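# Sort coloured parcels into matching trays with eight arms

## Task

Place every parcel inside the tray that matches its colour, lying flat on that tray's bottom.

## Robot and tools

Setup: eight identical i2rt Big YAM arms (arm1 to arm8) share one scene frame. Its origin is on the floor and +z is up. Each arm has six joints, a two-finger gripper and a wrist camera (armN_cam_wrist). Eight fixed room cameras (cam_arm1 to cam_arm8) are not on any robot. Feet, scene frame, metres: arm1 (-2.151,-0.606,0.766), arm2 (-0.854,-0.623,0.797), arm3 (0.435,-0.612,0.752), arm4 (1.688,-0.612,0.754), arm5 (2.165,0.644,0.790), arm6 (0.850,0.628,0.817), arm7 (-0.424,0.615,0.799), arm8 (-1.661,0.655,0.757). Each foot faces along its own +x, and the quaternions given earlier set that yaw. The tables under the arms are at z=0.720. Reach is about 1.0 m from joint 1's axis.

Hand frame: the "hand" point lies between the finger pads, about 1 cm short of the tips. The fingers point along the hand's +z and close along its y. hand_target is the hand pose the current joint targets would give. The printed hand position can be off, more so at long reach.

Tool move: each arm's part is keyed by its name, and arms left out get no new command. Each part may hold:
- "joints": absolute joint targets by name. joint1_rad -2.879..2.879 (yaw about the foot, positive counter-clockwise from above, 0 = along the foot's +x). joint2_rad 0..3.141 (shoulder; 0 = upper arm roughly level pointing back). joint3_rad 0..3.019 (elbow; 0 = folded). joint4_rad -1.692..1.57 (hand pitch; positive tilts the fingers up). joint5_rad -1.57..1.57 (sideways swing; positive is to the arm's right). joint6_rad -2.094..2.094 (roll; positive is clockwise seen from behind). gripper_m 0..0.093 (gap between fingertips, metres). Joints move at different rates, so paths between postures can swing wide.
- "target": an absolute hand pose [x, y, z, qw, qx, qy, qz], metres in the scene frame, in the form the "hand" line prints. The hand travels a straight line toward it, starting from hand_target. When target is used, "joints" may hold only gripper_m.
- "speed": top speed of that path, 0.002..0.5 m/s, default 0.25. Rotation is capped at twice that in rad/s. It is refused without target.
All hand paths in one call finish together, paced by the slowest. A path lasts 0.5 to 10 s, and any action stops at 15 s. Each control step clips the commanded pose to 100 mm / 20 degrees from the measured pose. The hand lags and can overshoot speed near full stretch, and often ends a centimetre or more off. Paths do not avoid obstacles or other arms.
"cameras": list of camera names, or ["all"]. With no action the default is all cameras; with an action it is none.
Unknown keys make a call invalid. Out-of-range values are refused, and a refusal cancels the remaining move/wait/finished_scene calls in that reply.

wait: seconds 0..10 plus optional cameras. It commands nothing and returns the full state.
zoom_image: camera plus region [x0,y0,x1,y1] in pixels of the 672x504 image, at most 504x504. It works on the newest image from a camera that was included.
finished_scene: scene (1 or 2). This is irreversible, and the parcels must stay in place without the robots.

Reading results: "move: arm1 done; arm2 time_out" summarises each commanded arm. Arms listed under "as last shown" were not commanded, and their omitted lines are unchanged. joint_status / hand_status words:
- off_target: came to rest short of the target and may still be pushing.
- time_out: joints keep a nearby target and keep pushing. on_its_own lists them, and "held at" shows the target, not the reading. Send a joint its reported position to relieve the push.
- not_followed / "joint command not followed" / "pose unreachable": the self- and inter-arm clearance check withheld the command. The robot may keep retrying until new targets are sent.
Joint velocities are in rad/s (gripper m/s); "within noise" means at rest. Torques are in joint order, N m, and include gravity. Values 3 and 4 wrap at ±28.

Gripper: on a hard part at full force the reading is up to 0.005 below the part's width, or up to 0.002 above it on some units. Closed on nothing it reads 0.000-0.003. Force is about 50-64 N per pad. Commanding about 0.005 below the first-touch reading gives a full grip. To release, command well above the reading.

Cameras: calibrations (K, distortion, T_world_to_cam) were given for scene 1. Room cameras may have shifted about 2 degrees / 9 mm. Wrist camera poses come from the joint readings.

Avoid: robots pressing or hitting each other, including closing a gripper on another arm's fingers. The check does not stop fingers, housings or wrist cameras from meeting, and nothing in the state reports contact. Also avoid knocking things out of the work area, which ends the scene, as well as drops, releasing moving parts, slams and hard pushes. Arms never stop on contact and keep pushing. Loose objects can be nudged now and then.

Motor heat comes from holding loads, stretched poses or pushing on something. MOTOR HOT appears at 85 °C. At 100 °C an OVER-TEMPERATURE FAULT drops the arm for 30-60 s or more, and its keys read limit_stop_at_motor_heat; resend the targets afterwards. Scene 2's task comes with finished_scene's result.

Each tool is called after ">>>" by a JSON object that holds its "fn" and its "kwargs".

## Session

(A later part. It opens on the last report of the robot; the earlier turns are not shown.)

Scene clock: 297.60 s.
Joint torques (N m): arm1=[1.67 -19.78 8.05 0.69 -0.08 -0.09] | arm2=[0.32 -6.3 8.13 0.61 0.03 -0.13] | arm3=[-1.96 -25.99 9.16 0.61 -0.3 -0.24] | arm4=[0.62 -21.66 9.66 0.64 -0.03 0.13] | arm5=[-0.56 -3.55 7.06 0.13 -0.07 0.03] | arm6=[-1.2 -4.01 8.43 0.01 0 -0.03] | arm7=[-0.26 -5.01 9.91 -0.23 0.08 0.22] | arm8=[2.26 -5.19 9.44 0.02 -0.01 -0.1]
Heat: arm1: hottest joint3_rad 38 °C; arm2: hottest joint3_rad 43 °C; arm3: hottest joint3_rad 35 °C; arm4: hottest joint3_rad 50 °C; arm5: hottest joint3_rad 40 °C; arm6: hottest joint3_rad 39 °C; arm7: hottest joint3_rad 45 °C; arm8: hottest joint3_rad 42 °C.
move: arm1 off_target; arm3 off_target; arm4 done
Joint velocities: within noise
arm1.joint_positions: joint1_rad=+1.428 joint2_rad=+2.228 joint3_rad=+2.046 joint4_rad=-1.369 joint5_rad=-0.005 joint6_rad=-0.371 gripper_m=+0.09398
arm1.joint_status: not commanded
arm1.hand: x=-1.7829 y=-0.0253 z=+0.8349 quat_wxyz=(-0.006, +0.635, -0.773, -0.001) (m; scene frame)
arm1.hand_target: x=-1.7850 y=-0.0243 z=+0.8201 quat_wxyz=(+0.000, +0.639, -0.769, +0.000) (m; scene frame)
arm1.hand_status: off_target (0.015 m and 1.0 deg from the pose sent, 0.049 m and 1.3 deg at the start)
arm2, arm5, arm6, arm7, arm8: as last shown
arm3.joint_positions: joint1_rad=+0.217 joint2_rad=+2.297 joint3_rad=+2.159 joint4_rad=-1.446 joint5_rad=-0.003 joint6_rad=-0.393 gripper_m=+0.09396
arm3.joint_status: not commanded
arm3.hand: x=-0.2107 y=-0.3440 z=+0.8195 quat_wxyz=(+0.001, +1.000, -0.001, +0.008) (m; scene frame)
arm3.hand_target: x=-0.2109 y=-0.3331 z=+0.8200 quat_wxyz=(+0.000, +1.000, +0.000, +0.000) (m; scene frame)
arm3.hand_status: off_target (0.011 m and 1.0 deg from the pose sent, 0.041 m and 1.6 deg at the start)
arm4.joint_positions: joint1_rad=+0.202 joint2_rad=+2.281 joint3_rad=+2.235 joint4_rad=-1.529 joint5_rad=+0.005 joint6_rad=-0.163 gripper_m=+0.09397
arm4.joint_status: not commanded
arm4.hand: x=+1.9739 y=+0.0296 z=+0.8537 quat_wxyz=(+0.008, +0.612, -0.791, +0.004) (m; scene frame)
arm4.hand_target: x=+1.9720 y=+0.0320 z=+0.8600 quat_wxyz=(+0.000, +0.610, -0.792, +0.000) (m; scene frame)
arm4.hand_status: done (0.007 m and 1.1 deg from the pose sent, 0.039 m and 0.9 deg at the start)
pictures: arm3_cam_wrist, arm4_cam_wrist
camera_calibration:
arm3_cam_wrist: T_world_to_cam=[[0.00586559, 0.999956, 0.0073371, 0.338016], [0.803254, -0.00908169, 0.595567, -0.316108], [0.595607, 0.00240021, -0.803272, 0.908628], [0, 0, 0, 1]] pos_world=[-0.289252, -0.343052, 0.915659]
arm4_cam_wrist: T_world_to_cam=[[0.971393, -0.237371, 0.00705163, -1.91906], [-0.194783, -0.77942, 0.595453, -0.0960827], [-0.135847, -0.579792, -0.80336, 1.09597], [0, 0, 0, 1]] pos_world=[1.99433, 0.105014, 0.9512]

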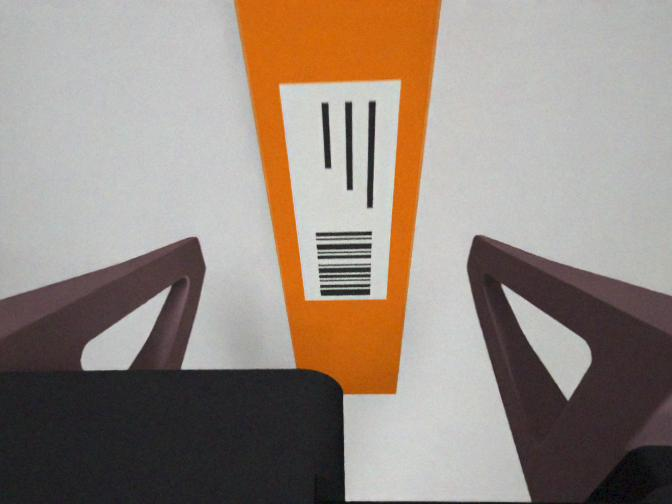

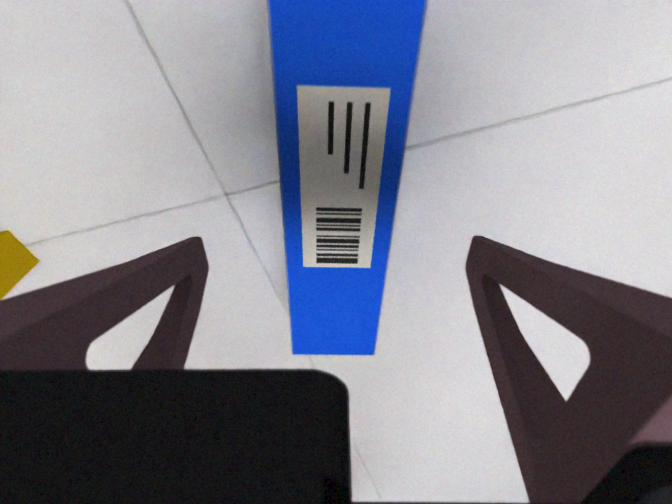

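>>> {"fn": "move", "kwargs": {"arm4": {"target":[1.972,0.031,0.76,0,-0.6101,0.7923,0],"speed":0.12}, "arm1": {"target":[-1.786,-0.027,0.757,0,-0.6388,0.7694,0],"speed":0.12}, "arm3": {"target":[-0.211,-0.333,0.758,0,1,0,0],"speed":0.12}}}

>>> {"fn": "move", "kwargs": {"arm1": {"joints":{"gripper_m":0.055}}, "arm3": {"joints":{"gripper_m":0.055}}, "arm4": {"joints":{"gripper_m":0.055}}}}

>>> {"fn": "move", "kwargs": {"arm4": {"target":[1.972,0.031,0.91,0,-0.6101,0.7923,0],"speed":0.2}, "arm1": {"target":[-1.786,-0.027,0.91,0,-0.6388,0.7694,0],"speed":0.2}, "arm3": {"target":[-0.211,-0.333,0.91,0,1,0,0],"speed":0.2}, "cameras": ["arm1_cam_wrist","arm3_cam_wrist","arm4_cam_wrist"]}}

>>> {"fn": "move", "kwargs": {"arm1": {"joints":{"joint2_rad":1.25,"joint3_rad":1.2,"joint4_rad":-1.52,"joint5_rad":0}}, "arm3": {"joints":{"joint2_rad":1.25,"joint3_rad":1.2,"joint4_rad":-1.52,"joint5_rad":0}}, "arm4": {"joints":{"joint2_rad":1.25,"joint3_rad":1.2,"joint4_rad":-1.52,"joint5_rad":0}}}}

>>> {"fn": "move", "kwargs": {"arm1": {"joints":{"joint1_rad":-1.546,"joint6_rad":-0.054}}, "arm3": {"joints":{"joint1_rad":2.136,"joint6_rad":-0.18}}, "arm4": {"joints":{"joint1_rad":-1.88,"joint6_rad":0.01}}}}

>>> {"fn": "move", "kwargs": {"arm1": {"target":[-2.421,-1.247,0.91,0,0.8177,0.5757,0]}, "arm3": {"target":[0.403,-1.30,0.91,0,0.6574,0.7536,0]}, "arm4": {"target":[2.121,-1.192,0.91,0,0.4524,0.8918,0]}, "cameras": ["arm1_cam_wrist","arm3_cam_wrist","arm4_cam_wrist"]}}

Scene clock: 321.63 s.
Joint torques (N m): arm1=[1.38 -19.66 7.72 0.85 -0.07 -0.06] | arm2=[0.26 -6.3 8.13 0.61 0.03 -0.12] | arm3=[-1.96 -24.7 9.18 0.64 -0.29 -0.21] | arm4=[0.44 -18.2 9.52 0.81 -0.02 0.1] | arm5=[-0.32 -3.78 6.98 0.06 -0.09 0.04] | arm6=[-1.2 -4.01 8.43 0.03 0.01 -0.03] | arm7=[-0.44 -5.01 9.92 -0.25 0.08 0.22] | arm8=[1.96 -4.95 9.44 0.03 -0.01 -0.09]
Heat: arm1: hottest joint3_rad 37 °C; arm2: hottest joint3_rad 41 °C; arm3: hottest joint3_rad 35 °C; arm4: hottest joint3_rad 46 °C; arm5: hottest joint3_rad 40 °C; arm6: hottest joint3_rad 39 °C; arm7: hottest joint3_rad 45 °C; arm8: hottest joint3_rad 39 °C.
move: arm1 off_target; arm3 off_target; arm4 off_target
Joint velocities: within noise
arm1.joint_positions: joint1_rad=+1.428 joint2_rad=+2.270 joint3_rad=+1.957 joint4_rad=-1.234 joint5_rad=-0.005 joint6_rad=-0.372 gripper_m=+0.09398
arm1.joint_status: not commanded
arm1.hand: x=-1.7830 y=-0.0265 z=+0.7746 quat_wxyz=(-0.008, +0.635, -0.773, -0.001) (m; scene frame)
arm1.hand_target: x=-1.7861 y=-0.0274 z=+0.7571 quat_wxyz=(+0.000, +0.639, -0.769, +0.000) (m; scene frame)
arm1.hand_status: off_target (0.018 m and 1.1 deg from the pose sent, 0.078 m and 1.0 deg at the start)
arm2, arm5, arm6, arm8: as last shown
arm3.joint_positions: joint1_rad=+0.217 joint2_rad=+2.334 joint3_rad=+2.072 joint4_rad=-1.316 joint5_rad=-0.003 joint6_rad=-0.393 gripper_m=+0.09396
arm3.joint_status: not commanded
arm3.hand: x=-0.2110 y=-0.3434 z=+0.7623 quat_wxyz=(+0.000, +1.000, +0.000, +0.005) (m; scene frame)
arm3.hand_target: x=-0.2108 y=-0.3331 z=+0.7580 quat_wxyz=(+0.000, +1.000, +0.000, +0.000) (m; scene frame)
arm3.hand_status: off_target (0.011 m and 0.6 deg from the pose sent, 0.063 m and 1.0 deg at the start)
arm4.joint_positions: joint1_rad=+0.202 joint2_rad=+2.287 joint3_rad=+2.063 joint4_rad=-1.306 joint5_rad=+0.005 joint6_rad=-0.163 gripper_m=+0.09397
arm4.joint_status: not commanded
arm4.hand: x=+1.9745 y=+0.0320 z=+0.7847 quat_wxyz=(-0.011, +0.612, -0.791, -0.007) (m; scene frame)
arm4.hand_target: x=+1.9717 y=+0.0303 z=+0.7603 quat_wxyz=(+0.000, +0.610, -0.792, +0.000) (m; scene frame)
arm4.hand_status: off_target (0.025 m and 1.5 deg from the pose sent, 0.094 m and 1.1 deg at the start)
arm7.joint_positions: joint1_rad=-0.316 joint2_rad=+1.005 joint3_rad=+0.953 joint4_rad=-1.510 joint5_rad=-0.004 joint6_rad=-0.010 gripper_m=+0.09396
arm7.joint_status: not commanded
arm7.hand: x=-0.2737 y=+0.4022 z=+1.0195 quat_wxyz=(-0.004, -0.456, -0.890, -0.001) (m; scene frame)
arm7.hand_target: x=-0.2762 y=+0.4048 z=+1.0196 quat_wxyz=(+0.000, -0.460, -0.888, -0.001) (m; scene frame)
arm7.hand_status: not commanded
camera_calibration:
arm1_cam_wrist: T_world_to_cam=[[0.977832, -0.209354, 0.0038312, 1.73608], [-0.175233, -0.808172, 0.562274, -0.76467], [-0.114618, -0.550481, -0.826942, 0.548218], [0, 0, 0, 1]] pos_world=[-1.76875, 0.0472537, 0.876647]
arm2_cam_wrist: T_world_to_cam=[[-0.0129429, -0.999814, 0.0143218, -0.543184], [-0.809718, 0.0188835, 0.586516, -1.08426], [-0.586677, -0.00400538, -0.809811, 0.579937], [0, 0, 0, 1]] pos_world=[-0.544737, -0.520285, 1.11335]
arm3_cam_wrist: T_world_to_cam=[[0.00579159, 0.999935, 0.00982277, 0.335967], [0.806811, -0.0104759, 0.590716, -0.277723], [0.590781, 0.00450394, -0.80682, 0.865259], [0, 0, 0, 1]] pos_world=[-0.289054, -0.342752, 0.858863]
arm4_cam_wrist: T_world_to_cam=[[0.971011, -0.23857, 0.0149028, -1.92394], [-0.205846, -0.80287, 0.559488, -0.00214621], [-0.121512, -0.546337, -0.828704, 1.03264], [0, 0, 0, 1]] pos_world=[1.9932, 0.103448, 0.885622]
arm5_cam_wrist: T_world_to_cam=[[-0.964406, 0.264401, 0.00361387, 1.91475], [0.217357, 0.784881, 0.580273, -1.34121], [0.150589, 0.560405, -0.814414, 0.406991], [0, 0, 0, 1]] pos_world=[2.07684, 0.31835, 1.10281]
arm6_cam_wrist: T_world_to_cam=[[-0.971157, 0.238364, 0.00604877, 0.634286], [0.197029, 0.787947, 0.583369, -1.05229], [0.134288, 0.567735, -0.812185, 0.642505], [0, 0, 0, 1]] pos_world=[0.737043, 0.313187, 1.13187]
arm7_cam_wrist: T_world_to_cam=[[-0.801995, -0.597261, 0.00913349, 0.00820642], [-0.488636, 0.664777, 0.565072, -0.970851], [-0.343567, 0.448722, -0.824991, 0.687841], [0, 0, 0, 1]] pos_world=[-0.231492, 0.341652, 1.11599]
arm8_cam_wrist: T_world_to_cam=[[-0.979627, 0.200466, -0.0120604, -1.74285], [0.153639, 0.786762, 0.597829, -0.634775], [0.129333, 0.583797, -0.801533, 0.890521], [0, 0, 0, 1]] pos_world=[-1.72499, 0.328915, 1.07225]

Scene clock: 322.27 s.
Joint torques (N m): arm1=[1.55 -19.96 7.6 0.8 -0.02 -0.09] | arm2=[0.32 -6.36 8.13 0.62 0.03 -0.12] | arm3=[-1.96 -24.88 9.13 0.59 -0.28 -0.21] | arm4=[0.44 -18.2 9.54 0.79 -0.04 0.11] | arm5=[-0.44 -4.19 7.13 -0.1 -0.05 0.02] | arm6=[-1.14 -4.07 8.43 -0.01 0.01 -0.03] | arm7=[-0.32 -4.89 9.89 -0.2 0.08 0.21] | arm8=[2.2 -5.01 9.44 0.02 -0.02 -0.1]
Heat: arm1: hottest joint3_rad 37 °C; arm2: hottest joint3_rad 41 °C; arm3: hottest joint3_rad 34 °C; arm4: hottest joint3_rad 46 °C; arm5: hottest joint3_rad 40 °C; arm6: hottest joint3_rad 39 °C; arm7: hottest joint3_rad 45 °C; arm8: hottest joint3_rad 39 °C.
move: arm1 off_target; arm3 off_target; arm4 off_target
Joint velocities: within noise
arm1.joint_positions: joint1_rad=+1.428 joint2_rad=+2.270 joint3_rad=+1.957 joint4_rad=-1.234 joint5_rad=-0.007 joint6_rad=-0.372 gripper_m=+0.05961
arm1.joint_status: gripper_m off_target (ended at +0.05964, target +0.05500)
arm1.hand: x=-1.7832 y=-0.0264 z=+0.7746 quat_wxyz=(-0.008, +0.635, -0.772, -0.002) (m; scene frame)
arm1.hand_target: x=-1.7861 y=-0.0274 z=+0.7571 quat_wxyz=(+0.000, +0.639, -0.769, +0.000) (m; scene frame)
arm1.hand_status: not commanded
arm2, arm5, arm6, arm7, arm8: as last shown
arm3.joint_positions: joint1_rad=+0.217 joint2_rad=+2.334 joint3_rad=+2.072 joint4_rad=-1.316 joint5_rad=-0.004 joint6_rad=-0.393 gripper_m=+0.05890
arm3.joint_status: gripper_m off_target (ended at +0.05893, target +0.05500)
arm3.hand: x=-0.2111 y=-0.3434 z=+0.7623 quat_wxyz=(+0.000, +1.000, +0.000, +0.005) (m; scene frame)
arm3.hand_target: x=-0.2108 y=-0.3331 z=+0.7580 quat_wxyz=(+0.000, +1.000, +0.000, +0.000) (m; scene frame)
arm3.hand_status: not commanded
arm4.joint_positions: joint1_rad=+0.202 joint2_rad=+2.287 joint3_rad=+2.063 joint4_rad=-1.306 joint5_rad=+0.006 joint6_rad=-0.163 gripper_m=+0.05828
arm4.joint_status: gripper_m off_target (ended at +0.05830, target +0.05500)
arm4.hand: x=+1.9746 y=+0.0320 z=+0.7847 quat_wxyz=(-0.011, +0.612, -0.791, -0.007) (m; scene frame)
arm4.hand_target: x=+1.9716 y=+0.0303 z=+0.7603 quat_wxyz=(+0.000, +0.610, -0.792, +0.000) (m; scene frame)
arm4.hand_status: not commanded
camera_calibration:
arm1_cam_wrist: T_world_to_cam=[[0.977933, -0.208899, 0.0028121, 1.73722], [-0.174335, -0.80856, 0.561995, -0.762838], [-0.115127, -0.550084, -0.827136, 0.547457], [0, 0, 0, 1]] pos_world=[-1.76885, 0.0472522, 0.876647]
arm2_cam_wrist: T_world_to_cam=[[-0.0129429, -0.999814, 0.0143218, -0.543184], [-0.809718, 0.0188835, 0.586516, -1.08426], [-0.586677, -0.00400538, -0.809811, 0.579937], [0, 0, 0, 1]] pos_world=[-0.544737, -0.520285, 1.11335]
arm3_cam_wrist: T_world_to_cam=[[0.00545059, 0.999941, 0.00944467, 0.336196], [0.806946, -0.00997639, 0.590541, -0.277362], [0.5906, 0.00440254, -0.806952, 0.865287], [0, 0, 0, 1]] pos_world=[-0.289055, -0.342752, 0.858864]
arm4_cam_wrist: T_world_to_cam=[[0.971008, -0.238557, 0.015306, -1.92432], [-0.206043, -0.802763, 0.55957, -0.00191821], [-0.121202, -0.5465, -0.828642, 1.03192], [0, 0, 0, 1]] pos_world=[1.9932, 0.103348, 0.885622]
arm5_cam_wrist: T_world_to_cam=[[-0.964406, 0.264401, 0.00361387, 1.91475], [0.217357, 0.784881, 0.580273, -1.34121], [0.150589, 0.560405, -0.814414, 0.406991], [0, 0, 0, 1]] pos_world=[2.07684, 0.31835, 1.10281]
arm6_cam_wrist: T_world_to_cam=[[-0.971157, 0.238364, 0.00604877, 0.634286], [0.197029, 0.787947, 0.583369, -1.05229], [0.134288, 0.567735, -0.812185, 0.642505], [0, 0, 0, 1]] pos_world=[0.737043, 0.313187, 1.13187]
arm7_cam_wrist: T_world_to_cam=[[-0.801995, -0.597261, 0.00913349, 0.00820642], [-0.488636, 0.664777, 0.565072, -0.970851], [-0.343567, 0.448722, -0.824991, 0.687841], [0, 0, 0, 1]] pos_world=[-0.231492, 0.341652, 1.11599]
arm8_cam_wrist: T_world_to_cam=[[-0.979627, 0.200466, -0.0120604, -1.74285], [0.153639, 0.786762, 0.597829, -0.634775], [0.129333, 0.583797, -0.801533, 0.890521], [0, 0, 0, 1]] pos_world=[-1.72499, 0.328915, 1.07225]

Scene clock: 324.13 s.
Joint torques (N m): arm1=[1.26 -19.37 12.55 -0.18 -0.01 -0.04] | arm2=[0.26 -6.3 8.13 0.62 0.03 -0.12] | arm3=[-2.08 -26.17 14.38 -0.31 -0.24 -0.23] | arm4=[0.62 -19.14 14.98 -0.21 -0.05 0.11] | arm5=[-0.32 -3.96 7.06 -0.05 -0.06 0.03] | arm6=[-1.14 -4.01 8.44 0.01 0.01 -0.03] | arm7=[-0.21 -5.07 9.91 -0.24 0.09 0.22] | arm8=[2.32 -5.01 9.48 -0.03 -0.02 -0.1]
Heat: arm1: hottest joint3_rad 38 °C; arm2: hottest joint3_rad 41 °C; arm3: hottest joint3_rad 35 °C; arm4: hottest joint3_rad 46 °C; arm5: hottest joint3_rad 40 °C; arm6: hottest joint3_rad 39 °C; arm7: hottest joint3_rad 45 °C; arm8: hottest joint3_rad 39 °C.
move: arm1 off_target; arm3 off_target; arm4 off_target
Joint velocities: within noise
arm1.joint_positions: joint1_rad=+1.428 joint2_rad=+2.177 joint3_rad=+2.140 joint4_rad=-1.544 joint5_rad=-0.007 joint6_rad=-0.373 gripper_m=+0.05961
arm1.joint_status: not commanded
arm1.hand: x=-1.7912 y=-0.0370 z=+0.9045 quat_wxyz=(+0.008, +0.635, -0.772, +0.003) (m; scene frame)
arm1.hand_target: x=-1.7862 y=-0.0275 z=+0.9099 quat_wxyz=(-0.001, +0.639, -0.769, +0.000) (m; scene frame)
arm1.hand_status: off_target (0.013 m and 1.1 deg from the pose sent, 0.135 m and 1.1 deg at the start)
arm2, arm5, arm6, arm7, arm8: as last shown
arm3.joint_positions: joint1_rad=+0.217 joint2_rad=+2.291 joint3_rad=+2.306 joint4_rad=-1.640 joint5_rad=-0.004 joint6_rad=-0.393 gripper_m=+0.05888
arm3.joint_status: not commanded
arm3.hand: x=-0.2037 y=-0.3476 z=+0.8801 quat_wxyz=(+0.009, +1.000, +0.000, +0.027) (m; scene frame)
arm3.hand_target: x=-0.2094 y=-0.3338 z=+0.9099 quat_wxyz=(-0.001, +1.000, +0.000, +0.000) (m; scene frame)
arm3.hand_status: off_target (0.034 m and 3.3 deg from the pose sent, 0.148 m and 0.6 deg at the start; pose on its path clipped on 7 of 56 steps)
arm4.joint_positions: joint1_rad=+0.202 joint2_rad=+2.244 joint3_rad=+2.289 joint4_rad=-1.630 joint5_rad=+0.006 joint6_rad=-0.162 gripper_m=+0.05815
arm4.joint_status: not commanded
arm4.hand: x=+1.9698 y=+0.0194 z=+0.8993 quat_wxyz=(+0.013, +0.612, -0.791, +0.006) (m; scene frame)
arm4.hand_target: x=+1.9716 y=+0.0303 z=+0.9100 quat_wxyz=(-0.001, +0.610, -0.792, -0.001) (m; scene frame)
arm4.hand_status: off_target (0.016 m and 1.6 deg from the pose sent, 0.125 m and 1.6 deg at the start)
pictures: arm1_cam_wrist, arm3_cam_wrist, arm4_cam_wrist
camera_calibration:
arm1_cam_wrist: T_world_to_cam=[[0.978139, -0.207756, -0.00905347, 1.75362], [-0.162842, -0.792302, 0.587997, -0.848073], [-0.129333, -0.573668, -0.808813, 0.605314], [0, 0, 0, 1]] pos_world=[-1.7751, 0.0396429, 1.00413]
arm3_cam_wrist: T_world_to_cam=[[0.00580169, 0.999943, -0.00897019, 0.355527], [0.780223, 0.0010843, 0.6255, -0.385363], [0.625474, -0.0106277, -0.780173, 0.934404], [0, 0, 0, 1]] pos_world=[-0.285839, -0.345158, 0.973231]
arm4_cam_wrist: T_world_to_cam=[[0.971233, -0.238064, 0.00561086, -1.91615], [-0.193091, -0.773528, 0.603631, -0.142712], [-0.139363, -0.587349, -0.797244, 1.12776], [0, 0, 0, 1]] pos_world=[1.99064, 0.0958288, 0.995994]

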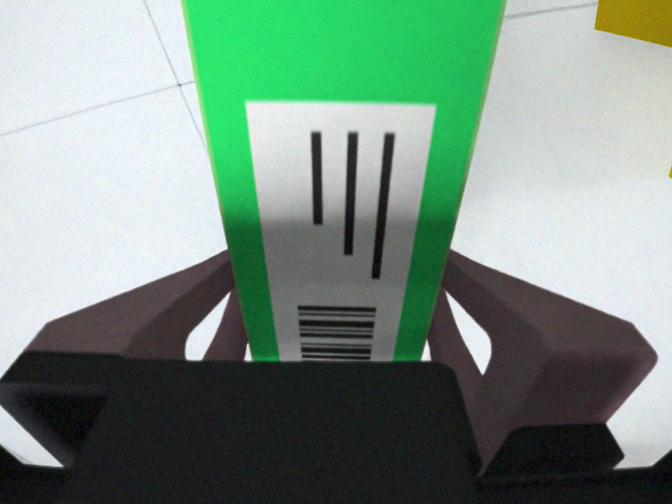

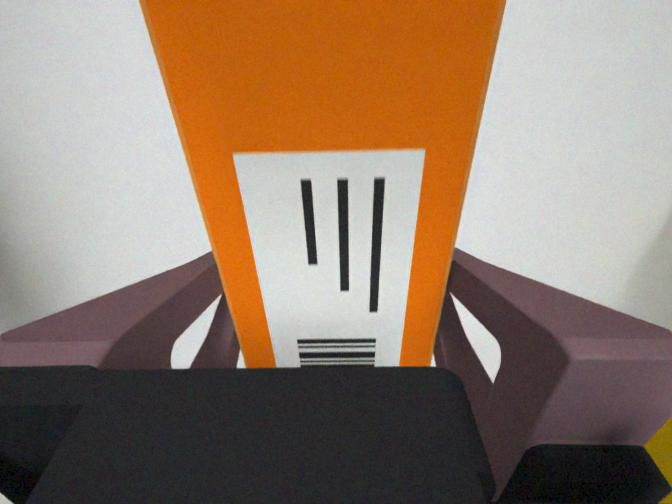

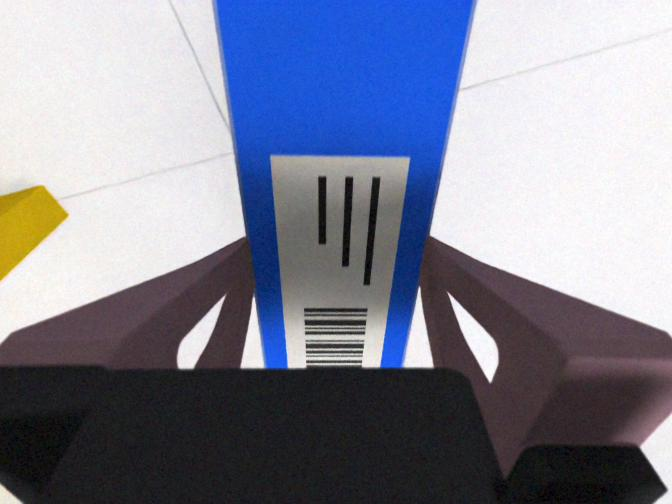

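Scene clock: 325.83 s.
Joint torques (N m): arm1=[1.32 -8.41 8.08 0.55 0.16 -0.05] | arm2=[0.32 -6.3 8.13 0.61 0.03 -0.12] | arm3=[-1.9 -10.99 9.65 0.42 0.01 -0.21] | arm4=[0.44 -8.23 9.99 0.44 -0.17 0.11] | arm5=[-0.03 -3.96 7.05 -0.05 -0.05 0.04] | arm6=[-1.2 -4.01 8.42 0.01 0 -0.03] | arm7=[-0.38 -5.07 9.99 -0.24 0.09 0.21] | arm8=[2.26 -4.89 9.4 -0.01 -0.04 -0.09]
Heat: arm1: hottest joint3_rad 38 °C; arm2: hottest joint3_rad 41 °C; arm3: hottest joint3_rad 35 °C; arm4: hottest joint3_rad 46 °C; arm5: hottest joint3_rad 40 °C; arm6: hottest joint3_rad 38 °C; arm7: hottest joint3_rad 45 °C; arm8: hottest joint3_rad 39 °C.
move: arm1 done; arm3 done; arm4 done
Joint velocities: within noise
arm1.joint_positions: joint1_rad=+1.428 joint2_rad=+1.256 joint3_rad=+1.207 joint4_rad=-1.527 joint5_rad=-0.003 joint6_rad=-0.374 gripper_m=+0.05961
arm1.joint_status: all done
arm1.hand: x=-1.9646 y=-0.3090 z=+1.0107 quat_wxyz=(+0.005, +0.636, -0.772, +0.004) (m; scene frame)
arm1.hand_target: x=-1.9648 y=-0.3097 z=+1.0100 quat_wxyz=(+0.002, +0.639, -0.769, +0.005) (m; scene frame)
arm1.hand_status: not commanded
arm2, arm5, arm6, arm7, arm8: as last shown
arm3.joint_positions: joint1_rad=+0.216 joint2_rad=+1.260 joint3_rad=+1.193 joint4_rad=-1.528 joint5_rad=-0.004 joint6_rad=-0.394 gripper_m=+0.05887
arm3.joint_status: all done
arm3.hand: x=+0.1146 y=-0.4806 z=+0.9912 quat_wxyz=(+0.004, +1.000, +0.000, +0.013) (m; scene frame)
arm3.hand_target: x=+0.1146 y=-0.4739 z=+0.9971 quat_wxyz=(-0.003, +1.000, +0.000, +0.002) (m; scene frame)
arm3.hand_status: not commanded
arm4.joint_positions: joint1_rad=+0.202 joint2_rad=+1.262 joint3_rad=+1.202 joint4_rad=-1.526 joint5_rad=+0.002 joint6_rad=-0.162 gripper_m=+0.05815
arm4.joint_status: all done
arm4.hand: x=+1.8326 y=-0.2905 z=+0.9922 quat_wxyz=(+0.014, +0.612, -0.791, +0.005) (m; scene frame)
arm4.hand_target: x=+1.8307 y=-0.2901 z=+0.9952 quat_wxyz=(+0.007, +0.610, -0.792, +0.000) (m; scene frame)
arm4.hand_status: not commanded
camera_calibration:
arm1_cam_wrist: T_world_to_cam=[[0.978274, -0.207282, -0.0037614, 1.86272], [-0.165917, -0.793668, 0.585289, -1.15803], [-0.124305, -0.571949, -0.810816, 0.525079], [0, 0, 0, 1]] pos_world=[-1.94911, -0.232664, 1.11053]
arm2_cam_wrist: T_world_to_cam=[[-0.0129429, -0.999814, 0.0143218, -0.543184], [-0.809718, 0.0188835, 0.586516, -1.08426], [-0.586677, -0.00400538, -0.809811, 0.579937], [0, 0, 0, 1]] pos_world=[-0.544737, -0.520285, 1.11335]
arm3_cam_wrist: T_world_to_cam=[[0.00504746, 0.999984, 0.0024291, 0.476431], [0.797326, -0.00549058, 0.603524, -0.686338], [0.603528, -0.00110948, -0.797341, 0.844666], [0, 0, 0, 1]] pos_world=[0.0350509, -0.479255, 1.08655]
arm4_cam_wrist: T_world_to_cam=[[0.971234, -0.238116, 0.00211036, -1.85374], [-0.191106, -0.774139, 0.603479, -0.468799], [-0.142064, -0.586523, -0.797376, 1.00601], [0, 0, 0, 1]] pos_world=[1.85374, -0.214273, 1.08899]
arm5_cam_wrist: T_world_to_cam=[[-0.964406, 0.264401, 0.00361387, 1.91475], [0.217357, 0.784881, 0.580273, -1.34121], [0.150589, 0.560405, -0.814414, 0.406991], [0, 0, 0, 1]] pos_world=[2.07684, 0.31835, 1.10281]
arm6_cam_wrist: T_world_to_cam=[[-0.971157, 0.238364, 0.00604877, 0.634286], [0.197029, 0.787947, 0.583369, -1.05229], [0.134288, 0.567735, -0.812185, 0.642505], [0, 0, 0, 1]] pos_world=[0.737043, 0.313187, 1.13187]
arm7_cam_wrist: T_world_to_cam=[[-0.801995, -0.597261, 0.00913349, 0.00820642], [-0.488636, 0.664777, 0.565072, -0.970851], [-0.343567, 0.448722, -0.824991, 0.687841], [0, 0, 0, 1]] pos_world=[-0.231492, 0.341652, 1.11599]
arm8_cam_wrist: T_world_to_cam=[[-0.979627, 0.200466, -0.0120604, -1.74285], [0.153639, 0.786762, 0.597829, -0.634775], [0.129333, 0.583797, -0.801533, 0.890521], [0, 0, 0, 1]] pos_world=[-1.72499, 0.328915, 1.07225]

Scene clock: 328.27 s.
Joint torques (N m): arm1=[0.67 -8.06 8.23 0.24 0.08 0.08] | arm2=[0.32 -6.36 8.13 0.61 0.03 -0.13] | arm3=[0.56 -11.11 9.68 0.25 -0.05 0.13] | arm4=[-1.08 -8.06 10.04 0.29 -0.07 0.11] | arm5=[-0.85 -3.25 6.93 0.05 -0.06 0.04] | arm6=[-1.2 -4.07 8.42 0.01 0.01 -0.03] | arm7=[-0.44 -5.07 9.88 -0.21 0.09 0.21] | arm8=[2.08 -4.89 9.46 -0.02 -0.03 -0.1]
Heat: arm1: hottest joint3_rad 37 °C; arm2: hottest joint3_rad 41 °C; arm3: hottest joint3_rad 35 °C; arm4: hottest joint3_rad 46 °C; arm5: hottest joint3_rad 40 °C; arm6: hottest joint3_rad 38 °C; arm7: hottest joint3_rad 45 °C; arm8: hottest joint3_rad 38 °C.
move: arm1 done; arm3 done; arm4 done
Joint velocities: within noise
arm1.joint_positions: joint1_rad=-1.535 joint2_rad=+1.258 joint3_rad=+1.207 joint4_rad=-1.519 joint5_rad=+0.000 joint6_rad=-0.061 gripper_m=+0.05956
arm1.joint_status: all done
arm1.hand: x=-2.2856 y=-0.9287 z=+1.0154 quat_wxyz=(-0.006, -0.813, -0.582, +0.002) (m; scene frame)
arm1.hand_target: x=-2.2879 y=-0.9246 z=+1.0152 quat_wxyz=(-0.005, -0.818, -0.575, +0.002) (m; scene frame)
arm1.hand_status: not commanded
arm2, arm5, arm6, arm7, arm8: as last shown
arm3.joint_positions: joint1_rad=+2.123 joint2_rad=+1.260 joint3_rad=+1.193 joint4_rad=-1.525 joint5_rad=-0.002 joint6_rad=-0.196 gripper_m=+0.05881
arm3.joint_status: all done
arm3.hand: x=+0.4138 y=-0.9594 z=+0.9901 quat_wxyz=(-0.005, +0.657, +0.754, +0.013) (m; scene frame)
arm3.hand_target: x=+0.4179 y=-0.9613 z=+0.9959 quat_wxyz=(+0.001, +0.658, +0.753, +0.004) (m; scene frame)
arm3.hand_status: not commanded
arm4.joint_positions: joint1_rad=-1.870 joint2_rad=+1.262 joint3_rad=+1.202 joint4_rad=-1.522 joint5_rad=+0.000 joint6_rad=+0.002 gripper_m=+0.05815
arm4.joint_status: all done
arm4.hand: x=+1.9029 y=-0.8875 z=+0.9973 quat_wxyz=(+0.008, -0.444, -0.896, +0.005) (m; scene frame)
arm4.hand_target: x=+1.8992 y=-0.8883 z=+1.0003 quat_wxyz=(+0.003, -0.452, -0.892, +0.007) (m; scene frame)
arm4.hand_status: not commanded
camera_calibration:
arm1_cam_wrist: T_world_to_cam=[[-0.941643, 0.336424, -0.0113127, -1.82724], [0.271239, 0.778235, 0.566374, 0.772336], [0.199346, 0.530253, -0.824071, 1.91141], [0, 0, 0, 1]] pos_world=[-2.31112, -0.999865, 1.11704]
arm2_cam_wrist: T_world_to_cam=[[-0.0129429, -0.999814, 0.0143218, -0.543184], [-0.809718, 0.0188835, 0.586516, -1.08426], [-0.586677, -0.00400538, -0.809811, 0.579937], [0, 0, 0, 1]] pos_world=[-0.544737, -0.520285, 1.11335]
arm3_cam_wrist: T_world_to_cam=[[-0.991134, -0.132837, -0.00284749, 0.284381], [-0.107762, 0.791137, 0.602071, 0.213339], [-0.0777248, 0.59704, -0.798437, 1.51945], [0, 0, 0, 1]] pos_world=[0.422948, -1.03818, 1.08555]
arm4_cam_wrist: T_world_to_cam=[[-0.787029, -0.616323, 0.027043, 0.920976], [-0.485712, 0.646077, 0.588785, 0.915233], [-0.380354, 0.450256, -0.807837, 2.05387], [0, 0, 0, 1]] pos_world=[1.95057, -0.948462, 1.09541]
arm5_cam_wrist: T_world_to_cam=[[-0.964406, 0.264401, 0.00361387, 1.91475], [0.217357, 0.784881, 0.580273, -1.34121], [0.150589, 0.560405, -0.814414, 0.406991], [0, 0, 0, 1]] pos_world=[2.07684, 0.31835, 1.10281]
arm6_cam_wrist: T_world_to_cam=[[-0.971157, 0.238364, 0.00604877, 0.634286], [0.197029, 0.787947, 0.583369, -1.05229], [0.134288, 0.567735, -0.812185, 0.642505], [0, 0, 0, 1]] pos_world=[0.737043, 0.313187, 1.13187]
arm7_cam_wrist: T_world_to_cam=[[-0.801995, -0.597261, 0.00913349, 0.00820642], [-0.488636, 0.664777, 0.565072, -0.970851], [-0.343567, 0.448722, -0.824991, 0.687841], [0, 0, 0, 1]] pos_world=[-0.231492, 0.341652, 1.11599]
arm8_cam_wrist: T_world_to_cam=[[-0.979627, 0.200466, -0.0120604, -1.74285], [0.153639, 0.786762, 0.597829, -0.634775], [0.129333, 0.583797, -0.801533, 0.890521], [0, 0, 0, 1]] pos_world=[-1.72499, 0.328915, 1.07225]

Scene clock: 330.93 s.
Joint torques (N m): arm1=[0.73 -19.78 12.74 -0.1 0.18 0.08] | arm2=[0.32 -6.3 8.12 0.61 0.03 -0.12] | arm3=[0.67 -23.77 14.52 -0.39 0.02 0.12] | arm4=[-1.79 -18.96 14.84 -0.2 -0.15 0.05] | arm5=[-0.44 -3.6 6.94 0.09 -0.08 0.04] | arm6=[-1.26 -4.07 8.42 0.02 0 -0.03] | arm7=[-0.38 -5.13 9.94 -0.24 0.08 0.22] | arm8=[2.08 -5.07 9.44 0.01 -0.02 -0.1]
Heat: arm1: hottest joint3_rad 38 °C; arm2: hottest joint3_rad 41 °C; arm3: hottest joint3_rad 35 °C; arm4: hottest joint3_rad 46 °C; arm5: hottest joint3_rad 40 °C; arm6: hottest joint3_rad 38 °C; arm7: hottest joint3_rad 45 °C; arm8: hottest joint3_rad 38 °C.
move: arm1 off_target; arm3 off_target; arm4 off_target
Joint velocities: within noise
arm1.joint_positions: joint1_rad=-1.535 joint2_rad=+2.238 joint3_rad=+2.222 joint4_rad=-1.580 joint5_rad=+0.004 joint6_rad=-0.058 gripper_m=+0.05956
arm1.joint_status: not commanded
arm1.hand: x=-2.4123 y=-1.2386 z=+0.9057 quat_wxyz=(+0.003, -0.814, -0.581, -0.008) (m; scene frame)
arm1.hand_target: x=-2.4207 y=-1.2464 z=+0.9099 quat_wxyz=(+0.000, -0.818, -0.576, +0.001) (m; scene frame)
arm1.hand_status: off_target (0.013 m and 1.3 deg from the pose sent, 0.362 m and 1.1 deg at the start)
arm2.joint_positions: joint1_rad=-2.063 joint2_rad=+1.006 joint3_rad=+0.953 joint4_rad=-1.523 joint5_rad=+0.001 joint6_rad=+0.426 gripper_m=+0.09291
arm2.joint_status: not commanded
arm2.hand: x=-0.6191 y=-0.5195 z=+1.0183 quat_wxyz=(+0.002, -0.004, -1.000, +0.001) (m; scene frame)
arm2.hand_target: x=-0.6199 y=-0.5195 z=+1.0185 quat_wxyz=(-0.001, +0.000, -1.000, +0.000) (m; scene frame)
arm2.hand_status: not commanded
arm3.joint_positions: joint1_rad=+2.125 joint2_rad=+2.204 joint3_rad=+2.194 joint4_rad=-1.592 joint5_rad=+0.001 joint6_rad=-0.196 gripper_m=+0.05881
arm3.joint_status: not commanded
arm3.hand: x=+0.3959 y=-1.2865 z=+0.8937 quat_wxyz=(-0.009, +0.656, +0.754, +0.016) (m; scene frame)
arm3.hand_target: x=+0.4032 y=-1.2989 z=+0.9102 quat_wxyz=(+0.001, +0.657, +0.754, +0.000) (m; scene frame)
arm3.hand_status: off_target (0.022 m and 2.1 deg from the pose sent, 0.350 m and 1.6 deg at the start)
arm4.joint_positions: joint1_rad=-1.873 joint2_rad=+2.339 joint3_rad=+2.458 joint4_rad=-1.684 joint5_rad=-0.013 joint6_rad=+0.002 gripper_m=+0.05814
arm4.joint_status: not commanded
arm4.hand: x=+2.1229 y=-1.1779 z=+0.9088 quat_wxyz=(-0.002, -0.446, -0.895, +0.002) (m; scene frame)
arm4.hand_target: x=+2.1204 y=-1.1911 z=+0.9097 quat_wxyz=(-0.010, -0.452, -0.892, +0.005) (m; scene frame)
arm4.hand_status: off_target (0.014 m and 0.9 deg from the pose sent, 0.385 m and 1.5 deg at the start; a joint's target at an end of its range on 22 of 80 steps)
arm5.joint_positions: joint1_rad=+1.567 joint2_rad=+1.009 joint3_rad=+0.947 joint4_rad=-1.513 joint5_rad=+0.000 joint6_rad=-0.008 gripper_m=+0.09288
arm5.joint_status: not commanded
arm5.hand: x=+2.0962 y=+0.3942 z=+1.0062 quat_wxyz=(-0.003, +0.792, +0.611, +0.005) (m; scene frame)
arm5.hand_target: x=+2.0977 y=+0.3955 z=+1.0095 quat_wxyz=(-0.002, +0.792, +0.610, +0.003) (m; scene frame)
arm5.hand_status: not commanded
arm6.joint_positions: joint1_rad=-1.324 joint2_rad=+1.014 joint3_rad=+0.949 joint4_rad=-1.516 joint5_rad=+0.000 joint6_rad=-0.124 gripper_m=+0.09288
arm6.joint_status: not commanded
arm6.hand: x=+0.7563 y=+0.3880 z=+1.0344 quat_wxyz=(+0.003, -0.789, -0.614, -0.004) (m; scene frame)
arm6.hand_target: x=+0.7552 y=+0.3905 z=+1.0382 quat_wxyz=(+0.000, -0.793, -0.609, +0.000) (m; scene frame)
arm6.hand_status: not commanded
arm7: as last shown
arm8.joint_positions: joint1_rad=+0.416 joint2_rad=+1.011 joint3_rad=+0.955 joint4_rad=-1.525 joint5_rad=-0.002 joint6_rad=+0.007 gripper_m=+0.09293
arm8.joint_status: not commanded
arm8.hand: x=-1.7097 y=+0.4029 z=+0.9782 quat_wxyz=(+0.002, -0.773, -0.634, -0.004) (m; scene frame)
arm8.hand_target: x=-1.7087 y=+0.4040 z=+0.9786 quat_wxyz=(+0.000, -0.769, -0.639, +0.000) (m; scene frame)
arm8.hand_status: not commanded
pictures: arm1_cam_wrist, arm3_cam_wrist, arm4_cam_wrist
camera_calibration:
arm1_cam_wrist: T_world_to_cam=[[-0.940859, 0.338698, -0.00824046, -1.84158], [0.269478, 0.762873, 0.587713, 1.06737], [0.205344, 0.550734, -0.809028, 2.03677], [0, 0, 0, 1]] pos_world=[-2.43854, -1.31224, 1.00533]
arm3_cam_wrist: T_world_to_cam=[[-0.990974, -0.134034, -0.00217561, 0.220713], [-0.107469, 0.784657, 0.610544, 0.51219], [-0.0801267, 0.605267, -0.791979, 1.64219], [0, 0, 0, 1]] pos_world=[0.405349, -1.36627, 0.988344]
arm4_cam_wrist: T_world_to_cam=[[-0.789431, -0.613675, 0.0142109, 0.937516], [-0.495031, 0.650156, 0.576403, 1.29761], [-0.362963, 0.447996, -0.817042, 2.16572], [0, 0, 0, 1]] pos_world=[2.16854, -1.23855, 1.00821]

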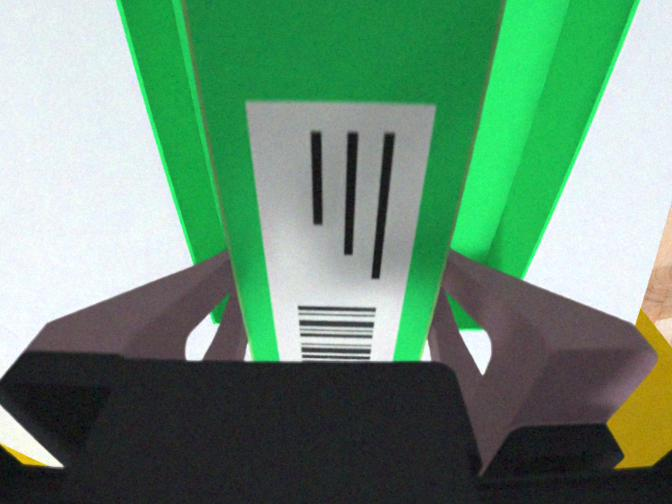

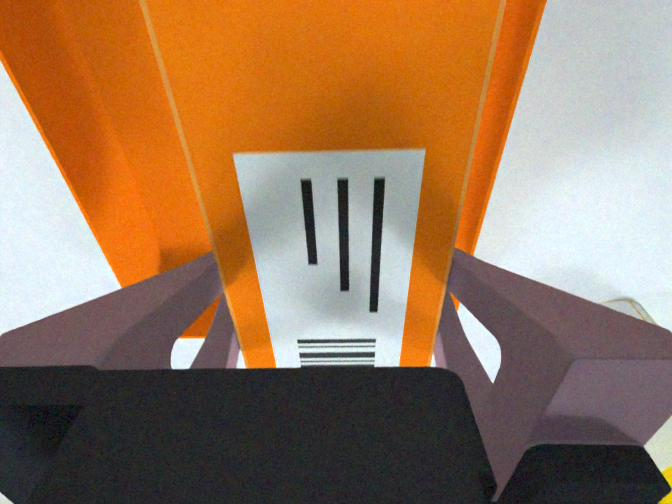

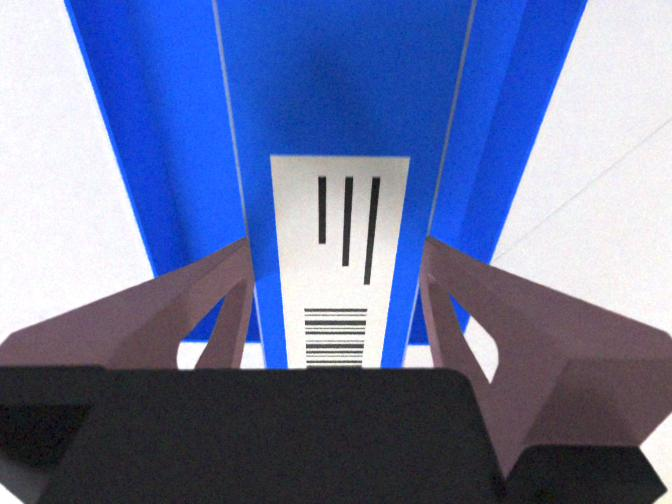

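>>> {"fn": "move", "kwargs": {"arm1": {"target":[-2.425,-1.236,0.845,0,0.8177,0.5757,0],"speed":0.12}, "arm3": {"target":[0.435,-1.283,0.845,0,0.6574,0.7536,0],"speed":0.12}, "arm4": {"target":[2.123,-1.18,0.845,0,0.4524,0.8918,0],"speed":0.12}, "cameras": ["arm1_cam_wrist","arm3_cam_wrist","arm4_cam_wrist"]}}

Scene clock: 362.17 s.
Joint torques (N m): arm1=[0.56 -21.25 7.98 0.65 0.18 -0.04] | arm2=[0.26 -6.3 8.13 0.61 0.03 -0.12] | arm3=[-0.03 -26.75 9.03 0.57 0.02 0.07] | arm4=[-0.56 -20.89 9.74 0.68 -0.15 0.12] | arm5=[-0.03 -3.49 6.97 0.18 -0.09 -0.01] | arm6=[-1.14 -3.96 8.42 0.02 0 -0.03] | arm7=[-0.44 -5.01 9.96 -0.24 0.09 0.2] | arm8=[2.2 -5.01 9.37 -0.02 -0.03 -0.11]
Heat: arm1: hottest joint3_rad 41 °C; arm2: hottest joint3_rad 40 °C; arm3: hottest joint3_rad 36 °C; arm4: hottest joint3_rad 51 °C; arm5: hottest joint3_rad 39 °C; arm6: hottest joint3_rad 38 °C; arm7: hottest joint3_rad 45 °C; arm8: hottest joint3_rad 37 °C.
move: arm1 off_target; arm3 off_target; arm4 done
Joint velocities: within noise
arm1.joint_positions: joint1_rad=-1.542 joint2_rad=+2.238 joint3_rad=+2.092 joint4_rad=-1.425 joint5_rad=+0.004 joint6_rad=-0.058 gripper_m=+0.05955
arm1.joint_status: not commanded
arm1.hand: x=-2.4170 y=-1.2392 z=+0.8563 quat_wxyz=(-0.003, -0.815, -0.579, +0.003) (m; scene frame)
arm1.hand_target: x=-2.4248 y=-1.2358 z=+0.8450 quat_wxyz=(+0.000, -0.818, -0.576, +0.000) (m; scene frame)
arm1.hand_status: off_target (0.014 m and 0.7 deg from the pose sent, 0.062 m and 1.2 deg at the start)
arm2, arm5, arm6, arm7, arm8: as last shown
arm3.joint_positions: joint1_rad=+2.174 joint2_rad=+2.204 joint3_rad=+2.009 joint4_rad=-1.418 joint5_rad=+0.001 joint6_rad=-0.150 gripper_m=+0.05881
arm3.joint_status: not commanded
arm3.hand: x=+0.4293 y=-1.2773 z=+0.8238 quat_wxyz=(-0.014, +0.655, +0.756, +0.020) (m; scene frame)
arm3.hand_target: x=+0.4350 y=-1.2826 z=+0.8450 quat_wxyz=(+0.000, +0.657, +0.754, +0.000) (m; scene frame)
arm3.hand_status: off_target (0.023 m and 2.8 deg from the pose sent, 0.062 m and 2.2 deg at the start)
arm4.joint_positions: joint1_rad=-1.873 joint2_rad=+2.339 joint3_rad=+2.303 joint4_rad=-1.537 joint5_rad=-0.013 joint6_rad=+0.008 gripper_m=+0.05814
arm4.joint_status: not commanded
arm4.hand: x=+2.1225 y=-1.1789 z=+0.8499 quat_wxyz=(+0.001, -0.448, -0.894, +0.001) (m; scene frame)
arm4.hand_target: x=+2.1230 y=-1.1800 z=+0.8450 quat_wxyz=(+0.000, -0.452, -0.892, +0.000) (m; scene frame)
arm4.hand_status: done (0.005 m and 0.6 deg from the pose sent, 0.064 m and 0.9 deg at the start)
pictures: arm1_cam_wrist, arm3_cam_wrist, arm4_cam_wrist
camera_calibration:
arm1_cam_wrist: T_world_to_cam=[[-0.938669, 0.344744, -0.00720974, -1.83435], [0.279929, 0.774066, 0.567857, 1.15421], [0.201346, 0.531011, -0.823096, 1.97606], [0, 0, 0, 1]] pos_world=[-2.44281, -1.31037, 0.957838]
arm3_cam_wrist: T_world_to_cam=[[-0.990487, -0.137591, -0.00199839, 0.249949], [-0.109286, 0.77774, 0.619013, 0.53625], [-0.0836162, 0.613343, -0.785378, 1.5903], [0, 0, 0, 1]] pos_world=[0.43915, -1.35807, 0.917538]
arm4_cam_wrist: T_world_to_cam=[[-0.792675, -0.609481, 0.0141404, 0.949398], [-0.488846, 0.649298, 0.582616, 1.31262], [-0.364275, 0.454912, -0.812625, 2.12507], [0, 0, 0, 1]] pos_world=[2.16834, -1.24036, 0.94871]

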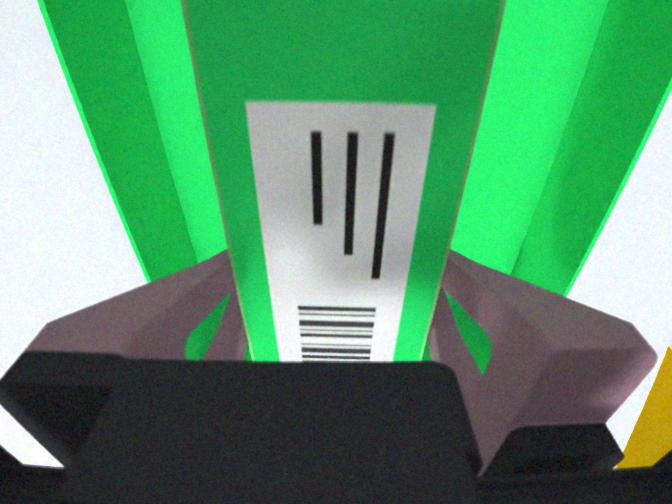

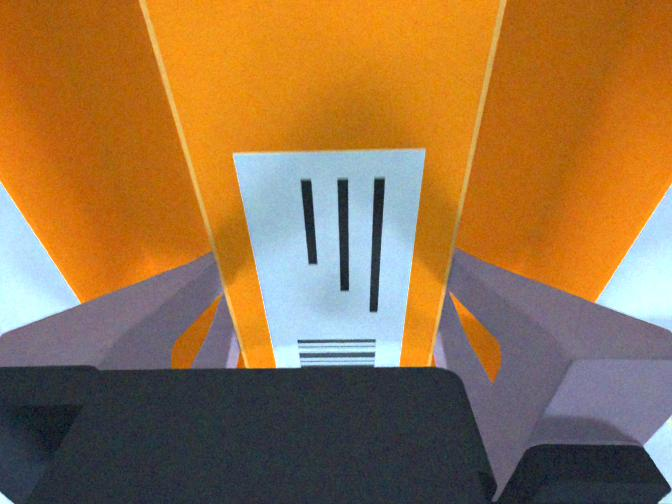

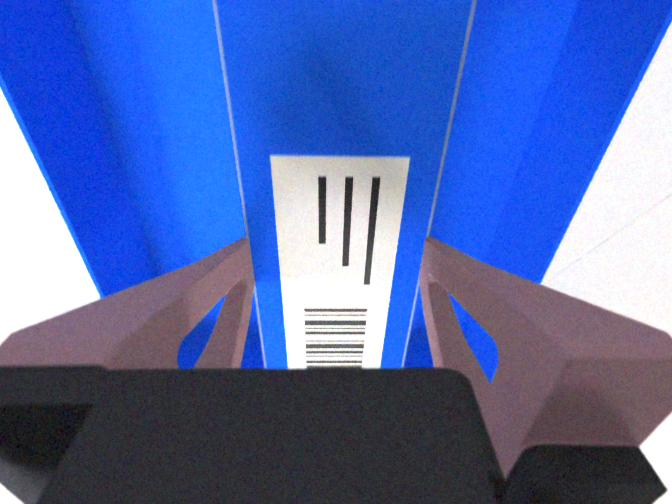

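>>> {"fn": "move", "kwargs": {"arm1": {"target":[-2.432,-1.234,0.758,0,0.8177,0.5757,0],"speed":0.1}, "arm3": {"target":[0.433,-1.283,0.765,0,0.6574,0.7536,0],"speed":0.08}, "arm4": {"target":[2.123,-1.18,0.765,0,0.4524,0.8918,0],"speed":0.1}, "cameras": ["arm1_cam_wrist","arm3_cam_wrist","arm4_cam_wrist"]}}

Scene clock: 369.93 s.
Joint torques (N m): arm1=[0.32 -19.72 7.77 0.75 0.18 -0.07] | arm2=[0.32 -6.3 8.13 0.62 0.03 -0.12] | arm3=[-0.03 -23.47 9.02 0.61 0.03 0.1] | arm4=[-0.44 -18.96 9.78 0.8 -0.15 0.12] | arm5=[0.15 -3.72 6.99 0.05 -0.04 0] | arm6=[-1.14 -4.01 8.43 0.02 0.01 -0.03] | arm7=[-0.26 -4.95 9.91 -0.23 0.09 0.22] | arm8=[2.14 -4.89 9.43 -0.03 -0.01 -0.1]
Heat: arm1: hottest joint3_rad 41 °C; arm2: hottest joint3_rad 40 °C; arm3: hottest joint3_rad 35 °C; arm4: hottest joint3_rad 50 °C; arm5: hottest joint3_rad 39 °C; arm6: hottest joint3_rad 38 °C; arm7: hottest joint3_rad 45 °C; arm8: hottest joint3_rad 37 °C.
move: arm1 off_target; arm3 done; arm4 off_target
Joint velocities: within noise
arm1.joint_positions: joint1_rad=-1.552 joint2_rad=+2.295 joint3_rad=+1.983 joint4_rad=-1.247 joint5_rad=+0.004 joint6_rad=-0.067 gripper_m=+0.05955
arm1.joint_status: not commanded
arm1.hand: x=-2.4243 y=-1.2398 z=+0.7774 quat_wxyz=(-0.007, -0.816, -0.578, +0.008) (m; scene frame)
arm1.hand_target: x=-2.4316 y=-1.2336 z=+0.7583 quat_wxyz=(+0.000, -0.818, -0.576, +0.000) (m; scene frame)
arm1.hand_status: off_target (0.022 m and 1.2 deg from the pose sent, 0.100 m and 0.6 deg at the start)
arm2, arm5, arm6, arm7, arm8: as last shown
arm3.joint_positions: joint1_rad=+2.174 joint2_rad=+2.228 joint3_rad=+1.899 joint4_rad=-1.248 joint5_rad=+0.002 joint6_rad=-0.150 gripper_m=+0.05881
arm3.joint_status: not commanded
arm3.hand: x=+0.4294 y=-1.2785 z=+0.7669 quat_wxyz=(-0.003, +0.655, +0.756, +0.006) (m; scene frame)
arm3.hand_target: x=+0.4331 y=-1.2829 z=+0.7650 quat_wxyz=(+0.000, +0.657, +0.754, +0.000) (m; scene frame)
arm3.hand_status: done (0.006 m and 0.9 deg from the pose sent, 0.059 m and 2.8 deg at the start)
arm4.joint_positions: joint1_rad=-1.873 joint2_rad=+2.352 joint3_rad=+2.161 joint4_rad=-1.359 joint5_rad=-0.013 joint6_rad=+0.010 gripper_m=+0.05814
arm4.joint_status: not commanded
arm4.hand: x=+2.1229 y=-1.1810 z=+0.7875 quat_wxyz=(-0.009, -0.449, -0.894, +0.006) (m; scene frame)
arm4.hand_target: x=+2.1226 y=-1.1794 z=+0.7653 quat_wxyz=(+0.000, -0.452, -0.892, +0.000) (m; scene frame)
arm4.hand_status: off_target (0.023 m and 1.3 deg from the pose sent, 0.085 m and 0.6 deg at the start)
pictures: arm1_cam_wrist, arm3_cam_wrist, arm4_cam_wrist
camera_calibration:
arm1_cam_wrist: T_world_to_cam=[[-0.937989, 0.346602, -0.00662099, -1.83807], [0.284203, 0.779778, 0.55783, 1.22682], [0.198508, 0.521356, -0.829929, 1.8994], [0, 0, 0, 1]] pos_world=[-2.4498, -1.30983, 0.879843]
arm3_cam_wrist: T_world_to_cam=[[-0.990566, -0.136982, 0.00377534, 0.246201], [-0.108176, 0.798581, 0.592086, 0.619205], [-0.0841199, 0.586092, -0.805866, 1.52744], [0, 0, 0, 1]] pos_world=[0.43935, -1.35598, 0.863361]
arm4_cam_wrist: T_world_to_cam=[[-0.793803, -0.608008, 0.0142497, 0.953315], [-0.49593, 0.660683, 0.563516, 1.39411], [-0.352037, 0.440254, -0.825982, 2.04267], [0, 0, 0, 1]] pos_world=[2.16722, -1.24073, 0.88802]

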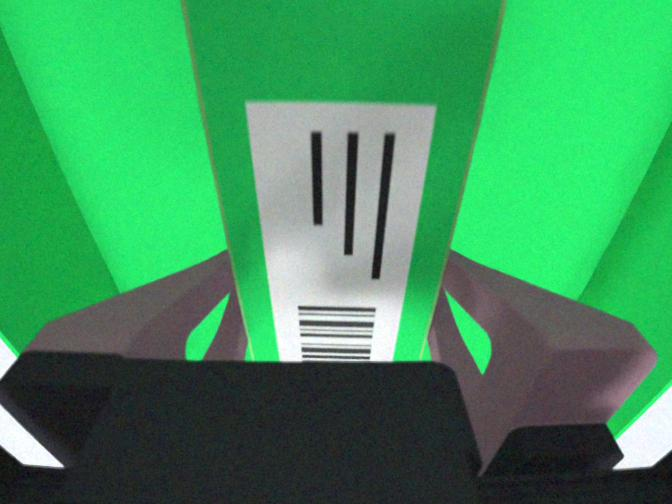

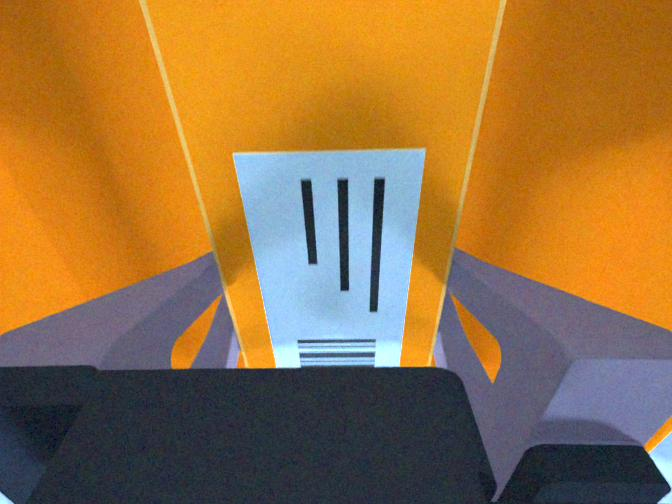

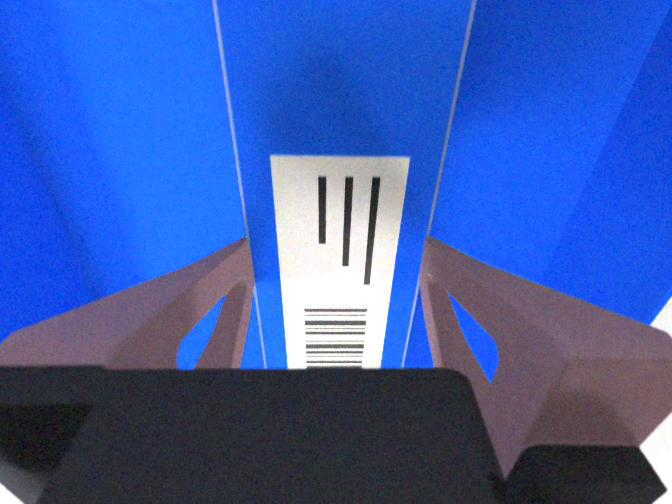

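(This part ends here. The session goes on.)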